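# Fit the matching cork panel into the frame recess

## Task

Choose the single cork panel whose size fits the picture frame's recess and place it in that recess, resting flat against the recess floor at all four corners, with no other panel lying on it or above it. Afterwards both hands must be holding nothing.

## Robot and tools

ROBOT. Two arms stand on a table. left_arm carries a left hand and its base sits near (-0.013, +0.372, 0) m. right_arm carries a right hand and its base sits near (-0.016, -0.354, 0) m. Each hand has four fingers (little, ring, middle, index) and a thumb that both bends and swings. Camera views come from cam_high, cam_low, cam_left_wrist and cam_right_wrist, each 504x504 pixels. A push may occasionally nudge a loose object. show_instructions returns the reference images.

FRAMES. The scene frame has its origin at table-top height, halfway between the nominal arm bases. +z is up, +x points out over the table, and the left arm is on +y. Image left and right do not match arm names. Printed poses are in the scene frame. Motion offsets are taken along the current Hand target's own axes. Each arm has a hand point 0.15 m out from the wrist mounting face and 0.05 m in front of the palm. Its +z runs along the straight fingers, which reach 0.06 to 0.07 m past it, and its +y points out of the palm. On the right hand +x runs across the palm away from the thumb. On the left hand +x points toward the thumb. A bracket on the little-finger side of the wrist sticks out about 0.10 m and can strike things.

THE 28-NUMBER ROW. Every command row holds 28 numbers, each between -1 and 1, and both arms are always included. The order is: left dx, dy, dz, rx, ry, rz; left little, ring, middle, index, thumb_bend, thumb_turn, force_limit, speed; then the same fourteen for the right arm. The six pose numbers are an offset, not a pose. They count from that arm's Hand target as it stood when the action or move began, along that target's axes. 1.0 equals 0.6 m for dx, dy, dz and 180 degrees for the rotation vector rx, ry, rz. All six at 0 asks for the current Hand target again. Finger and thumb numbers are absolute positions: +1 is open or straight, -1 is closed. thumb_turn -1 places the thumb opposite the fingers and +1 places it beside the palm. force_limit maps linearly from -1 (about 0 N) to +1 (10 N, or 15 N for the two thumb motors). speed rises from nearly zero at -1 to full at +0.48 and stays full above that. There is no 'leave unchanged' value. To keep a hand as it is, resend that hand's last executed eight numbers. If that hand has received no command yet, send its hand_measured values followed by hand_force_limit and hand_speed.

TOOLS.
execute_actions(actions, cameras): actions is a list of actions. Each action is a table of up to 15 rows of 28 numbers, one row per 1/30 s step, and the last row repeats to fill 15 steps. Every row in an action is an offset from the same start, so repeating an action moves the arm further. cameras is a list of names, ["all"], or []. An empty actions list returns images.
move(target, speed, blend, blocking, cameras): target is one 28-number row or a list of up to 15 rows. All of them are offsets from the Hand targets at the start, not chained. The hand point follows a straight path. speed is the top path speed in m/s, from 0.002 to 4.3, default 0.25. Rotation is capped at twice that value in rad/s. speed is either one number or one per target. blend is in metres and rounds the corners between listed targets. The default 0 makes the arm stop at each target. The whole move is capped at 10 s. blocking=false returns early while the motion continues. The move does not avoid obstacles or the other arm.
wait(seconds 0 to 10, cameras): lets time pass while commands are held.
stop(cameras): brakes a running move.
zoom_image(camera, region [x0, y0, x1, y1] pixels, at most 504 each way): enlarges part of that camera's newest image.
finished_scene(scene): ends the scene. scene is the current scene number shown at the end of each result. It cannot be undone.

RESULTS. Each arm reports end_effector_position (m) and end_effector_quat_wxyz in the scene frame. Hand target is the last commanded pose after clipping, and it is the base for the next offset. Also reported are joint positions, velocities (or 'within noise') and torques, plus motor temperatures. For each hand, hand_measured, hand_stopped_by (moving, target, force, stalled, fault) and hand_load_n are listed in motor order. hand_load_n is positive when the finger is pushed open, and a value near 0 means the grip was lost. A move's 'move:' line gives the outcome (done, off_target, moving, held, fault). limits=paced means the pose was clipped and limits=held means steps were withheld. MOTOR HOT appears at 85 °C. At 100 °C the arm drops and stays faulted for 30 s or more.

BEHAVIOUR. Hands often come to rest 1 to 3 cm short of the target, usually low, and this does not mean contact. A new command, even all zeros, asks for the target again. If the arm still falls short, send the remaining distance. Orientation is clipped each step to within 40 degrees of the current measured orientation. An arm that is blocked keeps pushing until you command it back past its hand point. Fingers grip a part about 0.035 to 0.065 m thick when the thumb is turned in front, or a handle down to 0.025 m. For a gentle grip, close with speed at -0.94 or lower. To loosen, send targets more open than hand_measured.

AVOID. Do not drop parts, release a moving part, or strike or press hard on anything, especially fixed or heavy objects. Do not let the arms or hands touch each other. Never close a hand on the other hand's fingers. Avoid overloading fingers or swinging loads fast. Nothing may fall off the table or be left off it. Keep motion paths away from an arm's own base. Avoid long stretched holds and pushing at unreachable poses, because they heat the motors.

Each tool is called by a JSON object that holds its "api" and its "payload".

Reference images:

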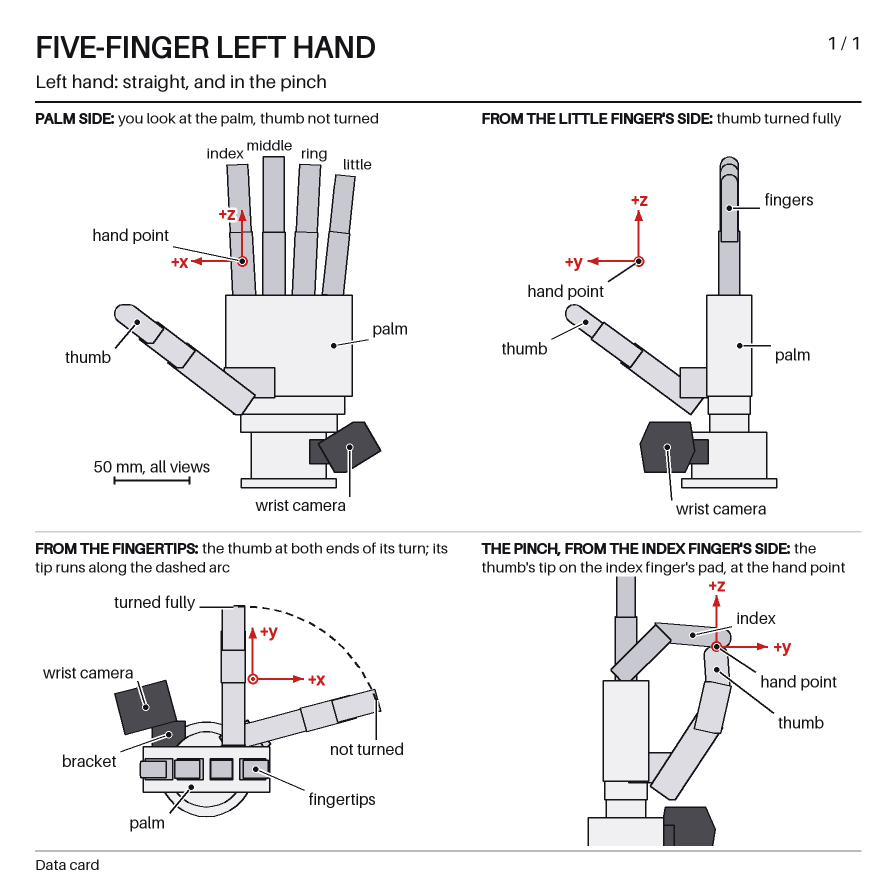

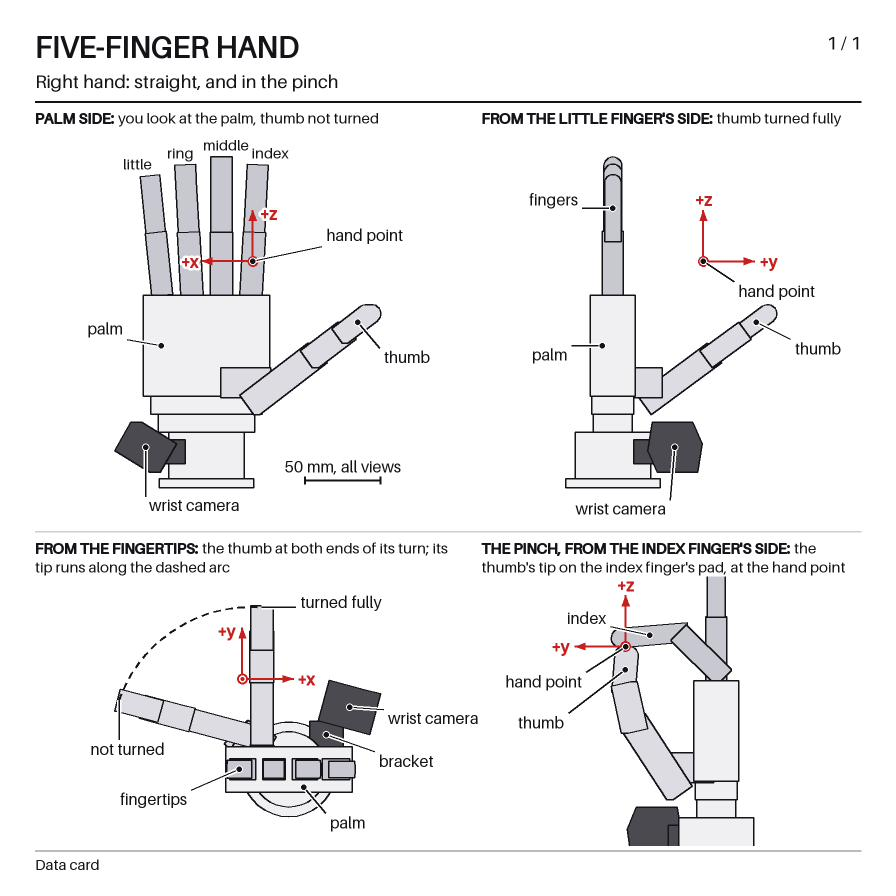

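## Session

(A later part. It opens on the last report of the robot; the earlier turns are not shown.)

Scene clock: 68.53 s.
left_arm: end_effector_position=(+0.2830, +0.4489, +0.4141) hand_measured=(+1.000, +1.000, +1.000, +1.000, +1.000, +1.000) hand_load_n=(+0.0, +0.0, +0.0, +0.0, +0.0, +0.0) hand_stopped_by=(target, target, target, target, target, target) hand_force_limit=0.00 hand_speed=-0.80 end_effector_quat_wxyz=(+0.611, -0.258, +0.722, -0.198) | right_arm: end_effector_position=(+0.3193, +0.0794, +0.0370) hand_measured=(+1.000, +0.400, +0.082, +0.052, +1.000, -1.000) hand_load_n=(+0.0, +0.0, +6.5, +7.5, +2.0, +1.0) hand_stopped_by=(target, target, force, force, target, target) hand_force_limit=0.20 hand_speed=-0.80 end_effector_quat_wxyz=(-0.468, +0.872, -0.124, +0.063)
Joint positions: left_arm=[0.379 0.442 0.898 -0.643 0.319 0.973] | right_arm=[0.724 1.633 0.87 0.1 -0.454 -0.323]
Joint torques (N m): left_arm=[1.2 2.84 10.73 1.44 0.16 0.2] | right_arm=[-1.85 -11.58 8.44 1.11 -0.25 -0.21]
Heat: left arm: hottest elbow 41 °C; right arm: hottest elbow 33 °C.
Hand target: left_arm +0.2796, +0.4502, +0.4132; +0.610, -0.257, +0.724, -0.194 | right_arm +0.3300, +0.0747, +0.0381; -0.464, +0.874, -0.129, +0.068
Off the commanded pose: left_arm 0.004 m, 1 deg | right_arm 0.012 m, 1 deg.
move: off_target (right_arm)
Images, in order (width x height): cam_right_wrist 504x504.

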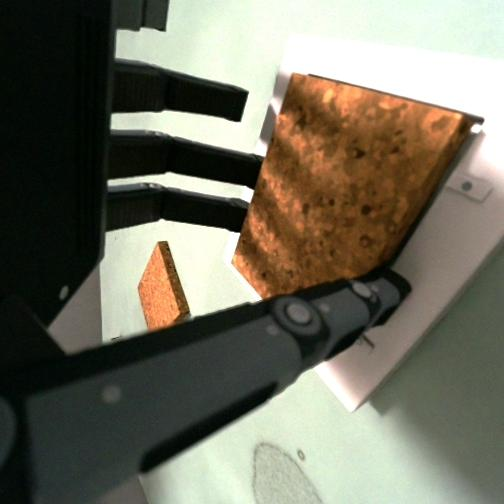

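{"api": "move", "payload": {"target": [0,0,0,0,0,0,1,1,1,1,1,1,0,-0.8,0,0,0,0,0,0,1,0.4,0.32,0.3,1,-1,0.2,-0.9], "speed": 0.05, "cameras": ["cam_high","cam_right_wrist","cam_low"]}}

{"api": "zoom_image", "payload": {"camera": "cam_right_wrist", "region": [220, 40, 504, 324]}}

{"api": "zoom_image", "payload": {"camera": "cam_high", "region": [245, 245, 285, 285]}}

{"api": "zoom_image", "payload": {"camera": "cam_low", "region": [184, 245, 244, 270]}}

Scene clock: 70.27 s.
left_arm: end_effector_position=(+0.2830, +0.4489, +0.4141) hand_measured=(+1.000, +1.000, +1.000, +1.000, +1.000, +1.000) hand_load_n=(+0.0, +0.0, +0.0, +0.0, +0.0, +0.0) hand_stopped_by=(target, target, target, target, target, target) hand_force_limit=0.00 hand_speed=-0.80 end_effector_quat_wxyz=(+0.611, -0.258, +0.722, -0.198) | right_arm: end_effector_position=(+0.3208, +0.0771, +0.0364) hand_measured=(+1.000, +0.400, +0.320, +0.300, +1.000, -1.000) hand_load_n=(+0.0, +0.0, -0.5, +0.0, +0.0, +0.0) hand_stopped_by=(target, target, target, target, target, target) hand_force_limit=0.20 hand_speed=-0.90 end_effector_quat_wxyz=(-0.467, +0.873, -0.126, +0.063)
Joint positions: left_arm=[0.379 0.442 0.898 -0.643 0.319 0.973] | right_arm=[0.719 1.633 0.87 0.096 -0.456 -0.326]
Joint torques (N m): left_arm=[1.2 2.84 10.74 1.46 0.16 0.2] | right_arm=[-1.38 -11.58 8.46 1.25 -0.18 -0.17]
Heat: left arm: hottest elbow 41 °C; right arm: hottest elbow 33 °C.
Hand target: left_arm +0.2796, +0.4502, +0.4132; +0.610, -0.257, +0.724, -0.194 | right_arm +0.3299, +0.0747, +0.0381; -0.464, +0.874, -0.129, +0.068
Off the commanded pose: left_arm 0.004 m, 1 deg | right_arm 0.010 m, 1 deg.
move: done
Images, in order (width x height): cam_high 504x504, cam_low 504x504, cam_right_wrist 504x504.

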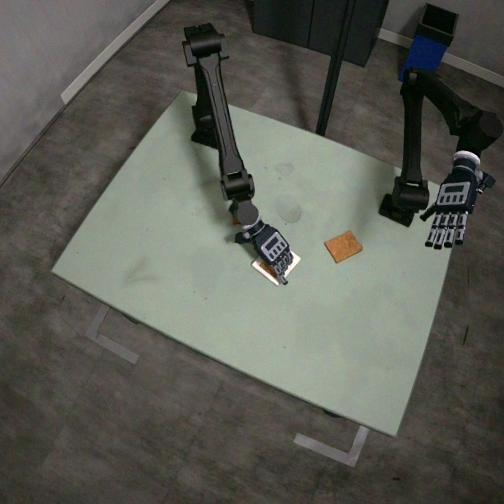

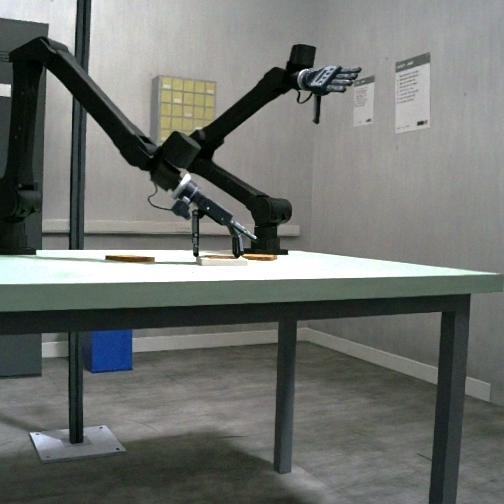

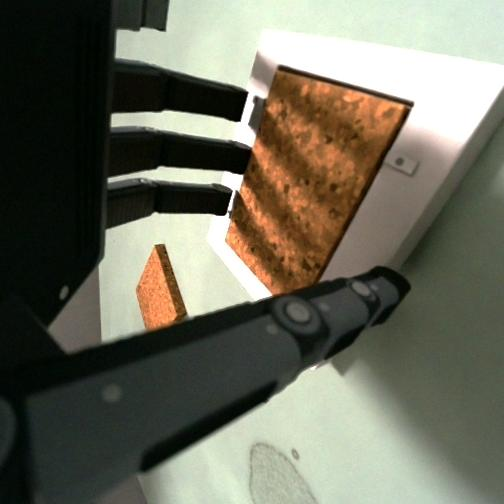

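Scaled by 1.775 from the camera's 504x504 image, which has a finer 720x720 frame.

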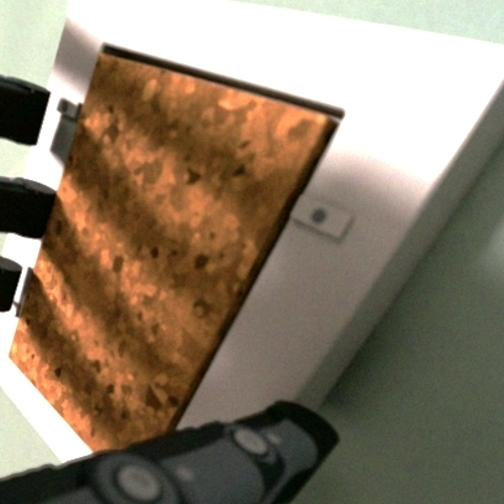

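Scaled by 12.600 from the camera's 504x504 image, which has a finer 720x720 frame.

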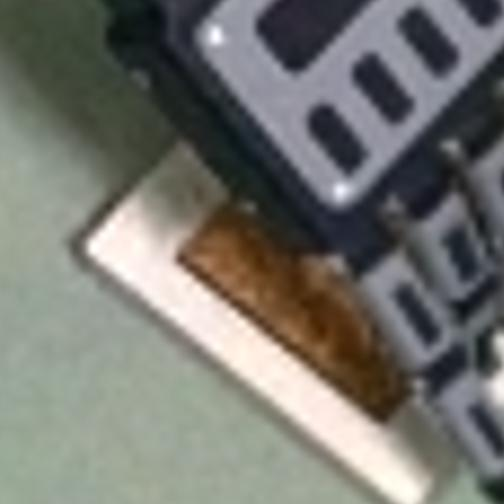

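Scaled by 8.400 from the camera's 504x504 image, which has a finer 720x720 frame.

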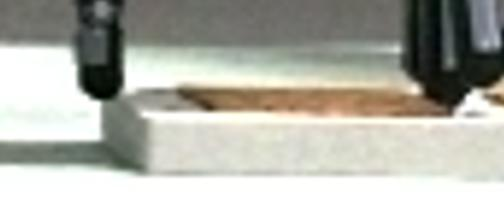

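{"api": "move", "payload": {"target": [[0,0,0,0,0,0,1,1,1,1,1,1,0,-0.8,0,-0.055,-0.037,0,0,0,1,0.4,0.32,0.3,1,-1,0.2,-0.9],[0,0,0,0,0,0,1,1,1,1,1,1,0,-0.8,-0.1,-0.14,-0.12,0,0,0,1,0.4,0.32,0.3,1,-1,0.2,-0.9]], "speed": [0.08,0.2], "cameras": ["cam_high","cam_right_wrist","cam_low"]}}

{"api": "zoom_image", "payload": {"camera": "cam_right_wrist", "region": [220, 40, 504, 324]}}

{"api": "zoom_image", "payload": {"camera": "cam_high", "region": [245, 235, 305, 295]}}

{"api": "zoom_image", "payload": {"camera": "cam_low", "region": [184, 245, 254, 270]}}

Scene clock: 72.60 s.
left_arm: end_effector_position=(+0.2830, +0.4489, +0.4141) hand_measured=(+1.000, +1.000, +1.000, +1.000, +1.000, +1.000) hand_load_n=(+0.0, +0.0, +0.0, +0.0, +0.0, +0.0) hand_stopped_by=(target, target, target, target, target, target) hand_force_limit=0.00 hand_speed=-0.80 end_effector_quat_wxyz=(+0.611, -0.258, +0.722, -0.198) | right_arm: end_effector_position=(+0.2677, +0.0703, +0.1339) hand_measured=(+1.000, +0.400, +0.320, +0.300, +1.000, -1.000) hand_load_n=(+0.0, +0.0, +0.0, +0.0, +0.0, +0.0) hand_stopped_by=(target, target, target, target, target, target) hand_force_limit=0.20 hand_speed=-0.90 end_effector_quat_wxyz=(-0.458, +0.877, -0.132, +0.067)
Joint positions: left_arm=[0.379 0.442 0.898 -0.643 0.319 0.973] | right_arm=[0.803 1.358 0.881 -0.185 -0.371 -0.271]
Joint torques (N m): left_arm=[1.26 2.84 10.73 1.44 0.16 0.2] | right_arm=[0.21 -9.52 11 1.31 -0.11 -0.06]
Heat: left arm: hottest elbow 41 °C; right arm: hottest elbow 33 °C.
Hand target: left_arm +0.2796, +0.4502, +0.4132; +0.610, -0.257, +0.724, -0.194 | right_arm +0.2690, +0.0799, +0.1481; -0.464, +0.874, -0.129, +0.068
Off the commanded pose: left_arm 0.004 m, 1 deg | right_arm 0.017 m, 1 deg.
move: off_target (right_arm)
Images, in order (width x height): cam_high 504x504, cam_low 504x504, cam_right_wrist 504x504.

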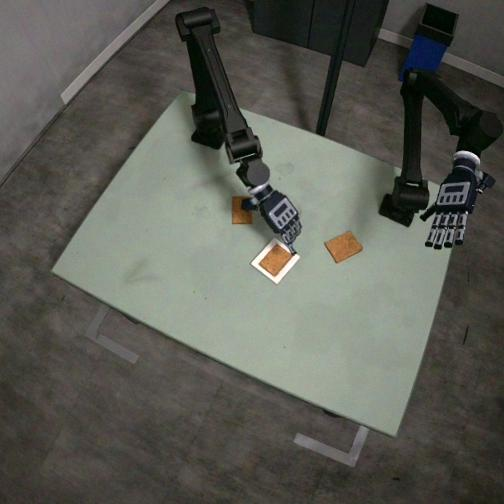

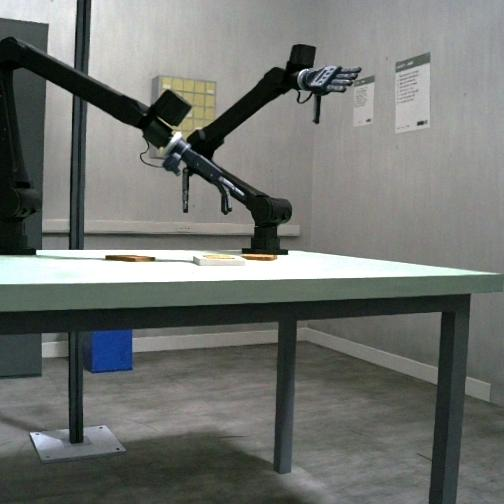

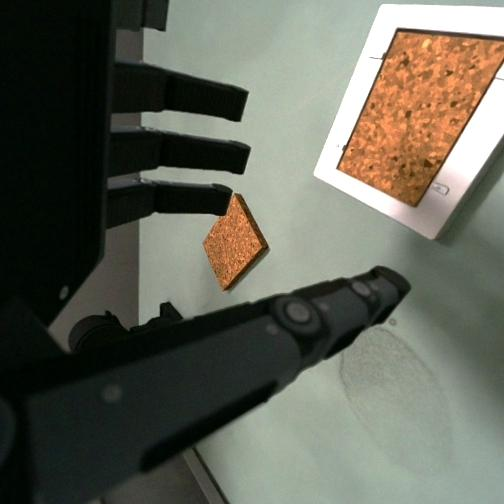

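Scaled by 1.775 from the camera's 504x504 image, which has a finer 720x720 frame.

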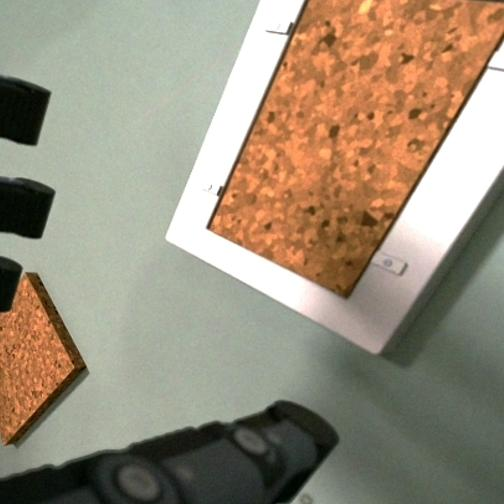

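Scaled by 8.400 from the camera's 504x504 image, which has a finer 720x720 frame.

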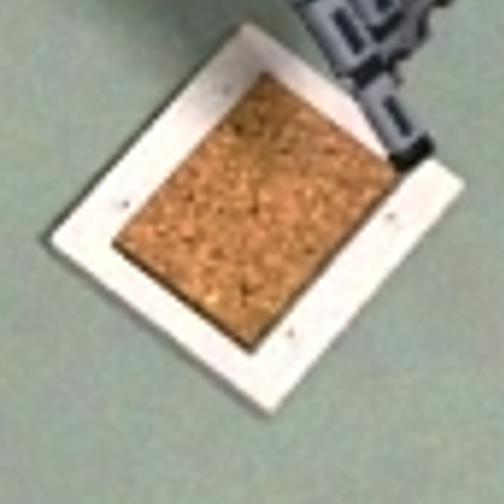

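Scaled by 7.200 from the camera's 504x504 image, which has a finer 720x720 frame.

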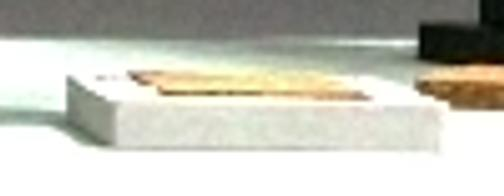

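{"api": "zoom_image", "payload": {"camera": "cam_low", "region": [190, 248, 250, 270]}}

{"api": "zoom_image", "payload": {"camera": "cam_right_wrist", "region": [310, 0, 504, 194]}}

{"api": "zoom_image", "payload": {"camera": "cam_right_wrist", "region": [320, 130, 450, 240]}}

Scaled by 8.400 from the camera's 504x504 image, which has a finer 720x720 frame.

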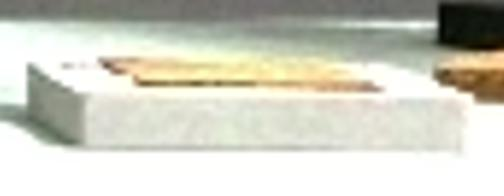

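Scaled by 2.598 from the camera's 504x504 image, which has a finer 720x720 frame.

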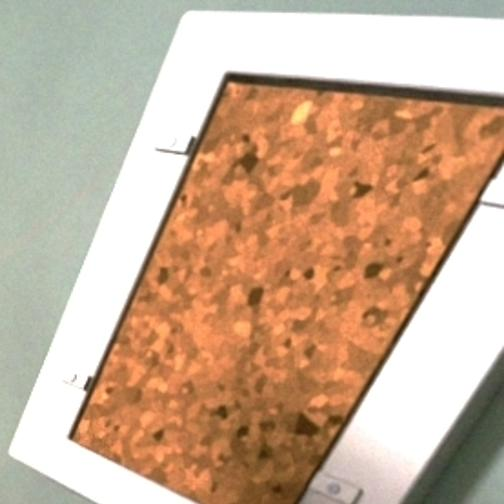

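Scaled by 3.877 from the camera's 504x504 image, which has a finer 720x720 frame.

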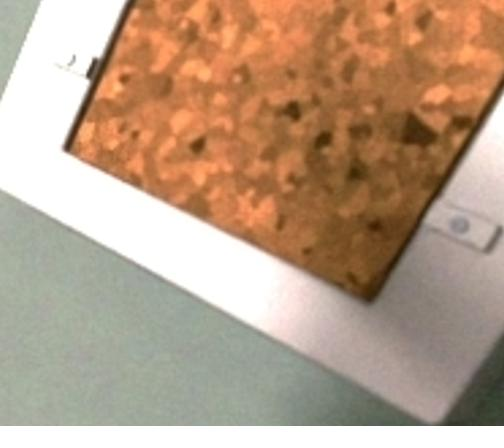

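{"api": "move", "payload": {"target": [0,0,0,0,0,0,1,1,1,1,1,1,0,-0.8,-0.008,0.078,-0.265,0,0,0,1,0.4,0.32,0.3,1,-1,0.2,-0.9], "speed": 0.3, "cameras": ["cam_high","cam_right_wrist","cam_low"]}}

{"api": "zoom_image", "payload": {"camera": "cam_high", "region": [245, 235, 305, 295]}}

{"api": "zoom_image", "payload": {"camera": "cam_high", "region": [262, 235, 297, 270]}}

{"api": "zoom_image", "payload": {"camera": "cam_low", "region": [190, 248, 250, 270]}}

Scene clock: 74.63 s.
left_arm: end_effector_position=(+0.2830, +0.4489, +0.4141) hand_measured=(+1.000, +1.000, +1.000, +1.000, +1.000, +1.000) hand_load_n=(-0.5, +0.0, +0.5, +0.0, +0.0, +0.0) hand_stopped_by=(target, target, target, target, target, target) hand_force_limit=0.00 hand_speed=-0.80 end_effector_quat_wxyz=(+0.611, -0.258, +0.722, -0.198) | right_arm: end_effector_position=(+0.2184, -0.0638, +0.2009) hand_measured=(+1.000, +0.400, +0.320, +0.300, +1.000, -1.000) hand_load_n=(+0.0, +0.0, +0.0, +0.0, +0.0, +0.0) hand_stopped_by=(target, target, target, target, target, target) hand_force_limit=0.20 hand_speed=-0.90 end_effector_quat_wxyz=(-0.468, +0.872, -0.125, +0.068)
Joint positions: left_arm=[0.379 0.442 0.898 -0.643 0.319 0.973] | right_arm=[0.593 0.915 0.742 -0.53 -0.549 -0.419]
Joint torques (N m): left_arm=[1.2 2.84 10.73 1.43 0.16 0.2] | right_arm=[-1.61 -4.01 8.73 1.26 -0.44 -0.19]
Heat: left arm: hottest elbow 41 °C; right arm: hottest elbow 33 °C.
Hand target: left_arm +0.2796, +0.4502, +0.4132; +0.610, -0.257, +0.724, -0.194 | right_arm +0.2188, -0.0700, +0.1984; -0.464, +0.874, -0.129, +0.068
Off the commanded pose: left_arm 0.004 m, 1 deg | right_arm 0.007 m, 1 deg.
move: done
Images, in order (width x height): cam_high 504x504, cam_low 504x504, cam_right_wrist 504x504.

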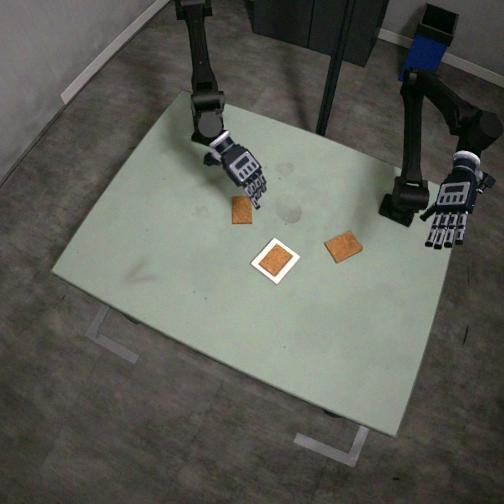

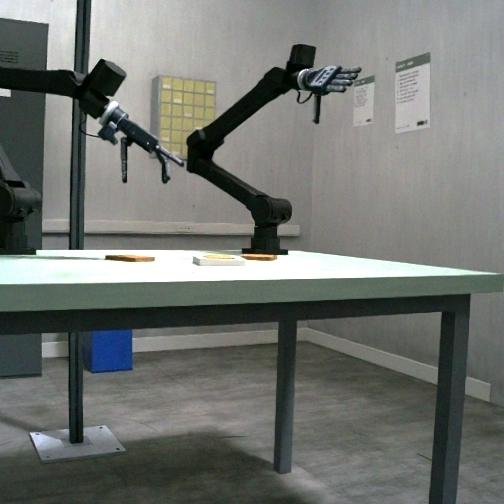

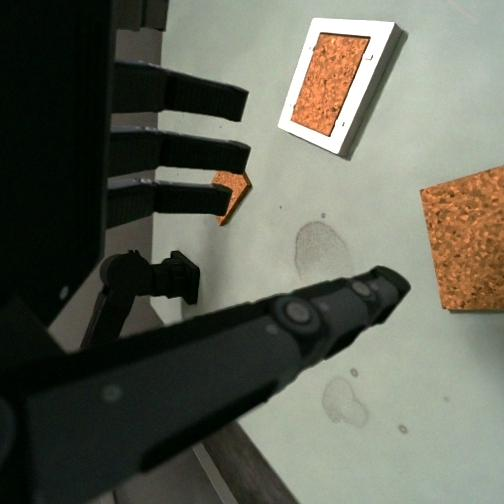

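Scaled by 8.400 from the camera's 504x504 image, which has a finer 720x720 frame.

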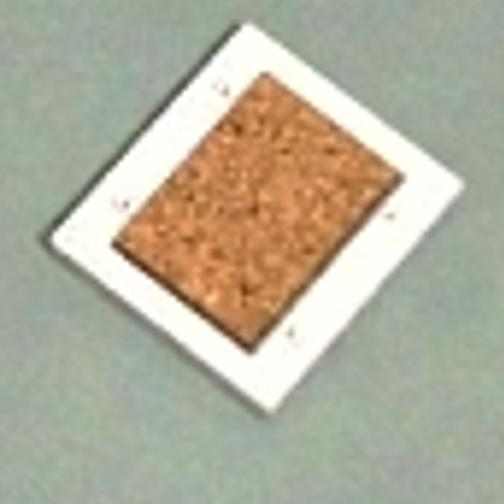

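Scaled by 14.400 from the camera's 504x504 image, which has a finer 720x720 frame.

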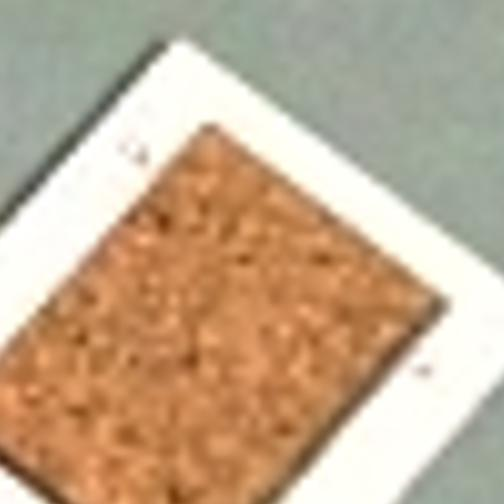

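Scaled by 8.400 from the camera's 504x504 image, which has a finer 720x720 frame.

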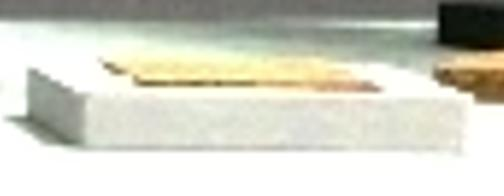

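{"api": "zoom_image", "payload": {"camera": "cam_right_wrist", "region": [270, 10, 410, 165]}}

Scaled by 3.252 from the camera's 504x504 image, which has a finer 720x720 frame.

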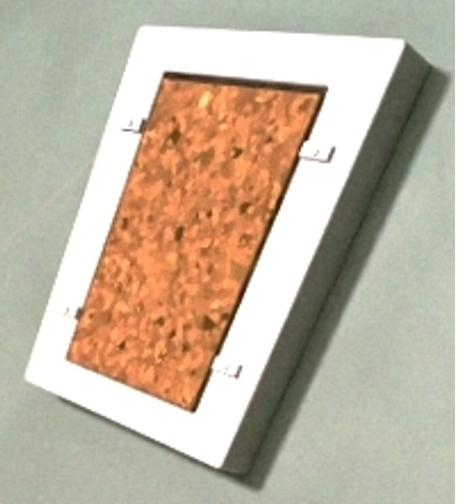

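{"api": "finished_scene", "payload": {"scene": 2}}

The scene is finished: the task was done.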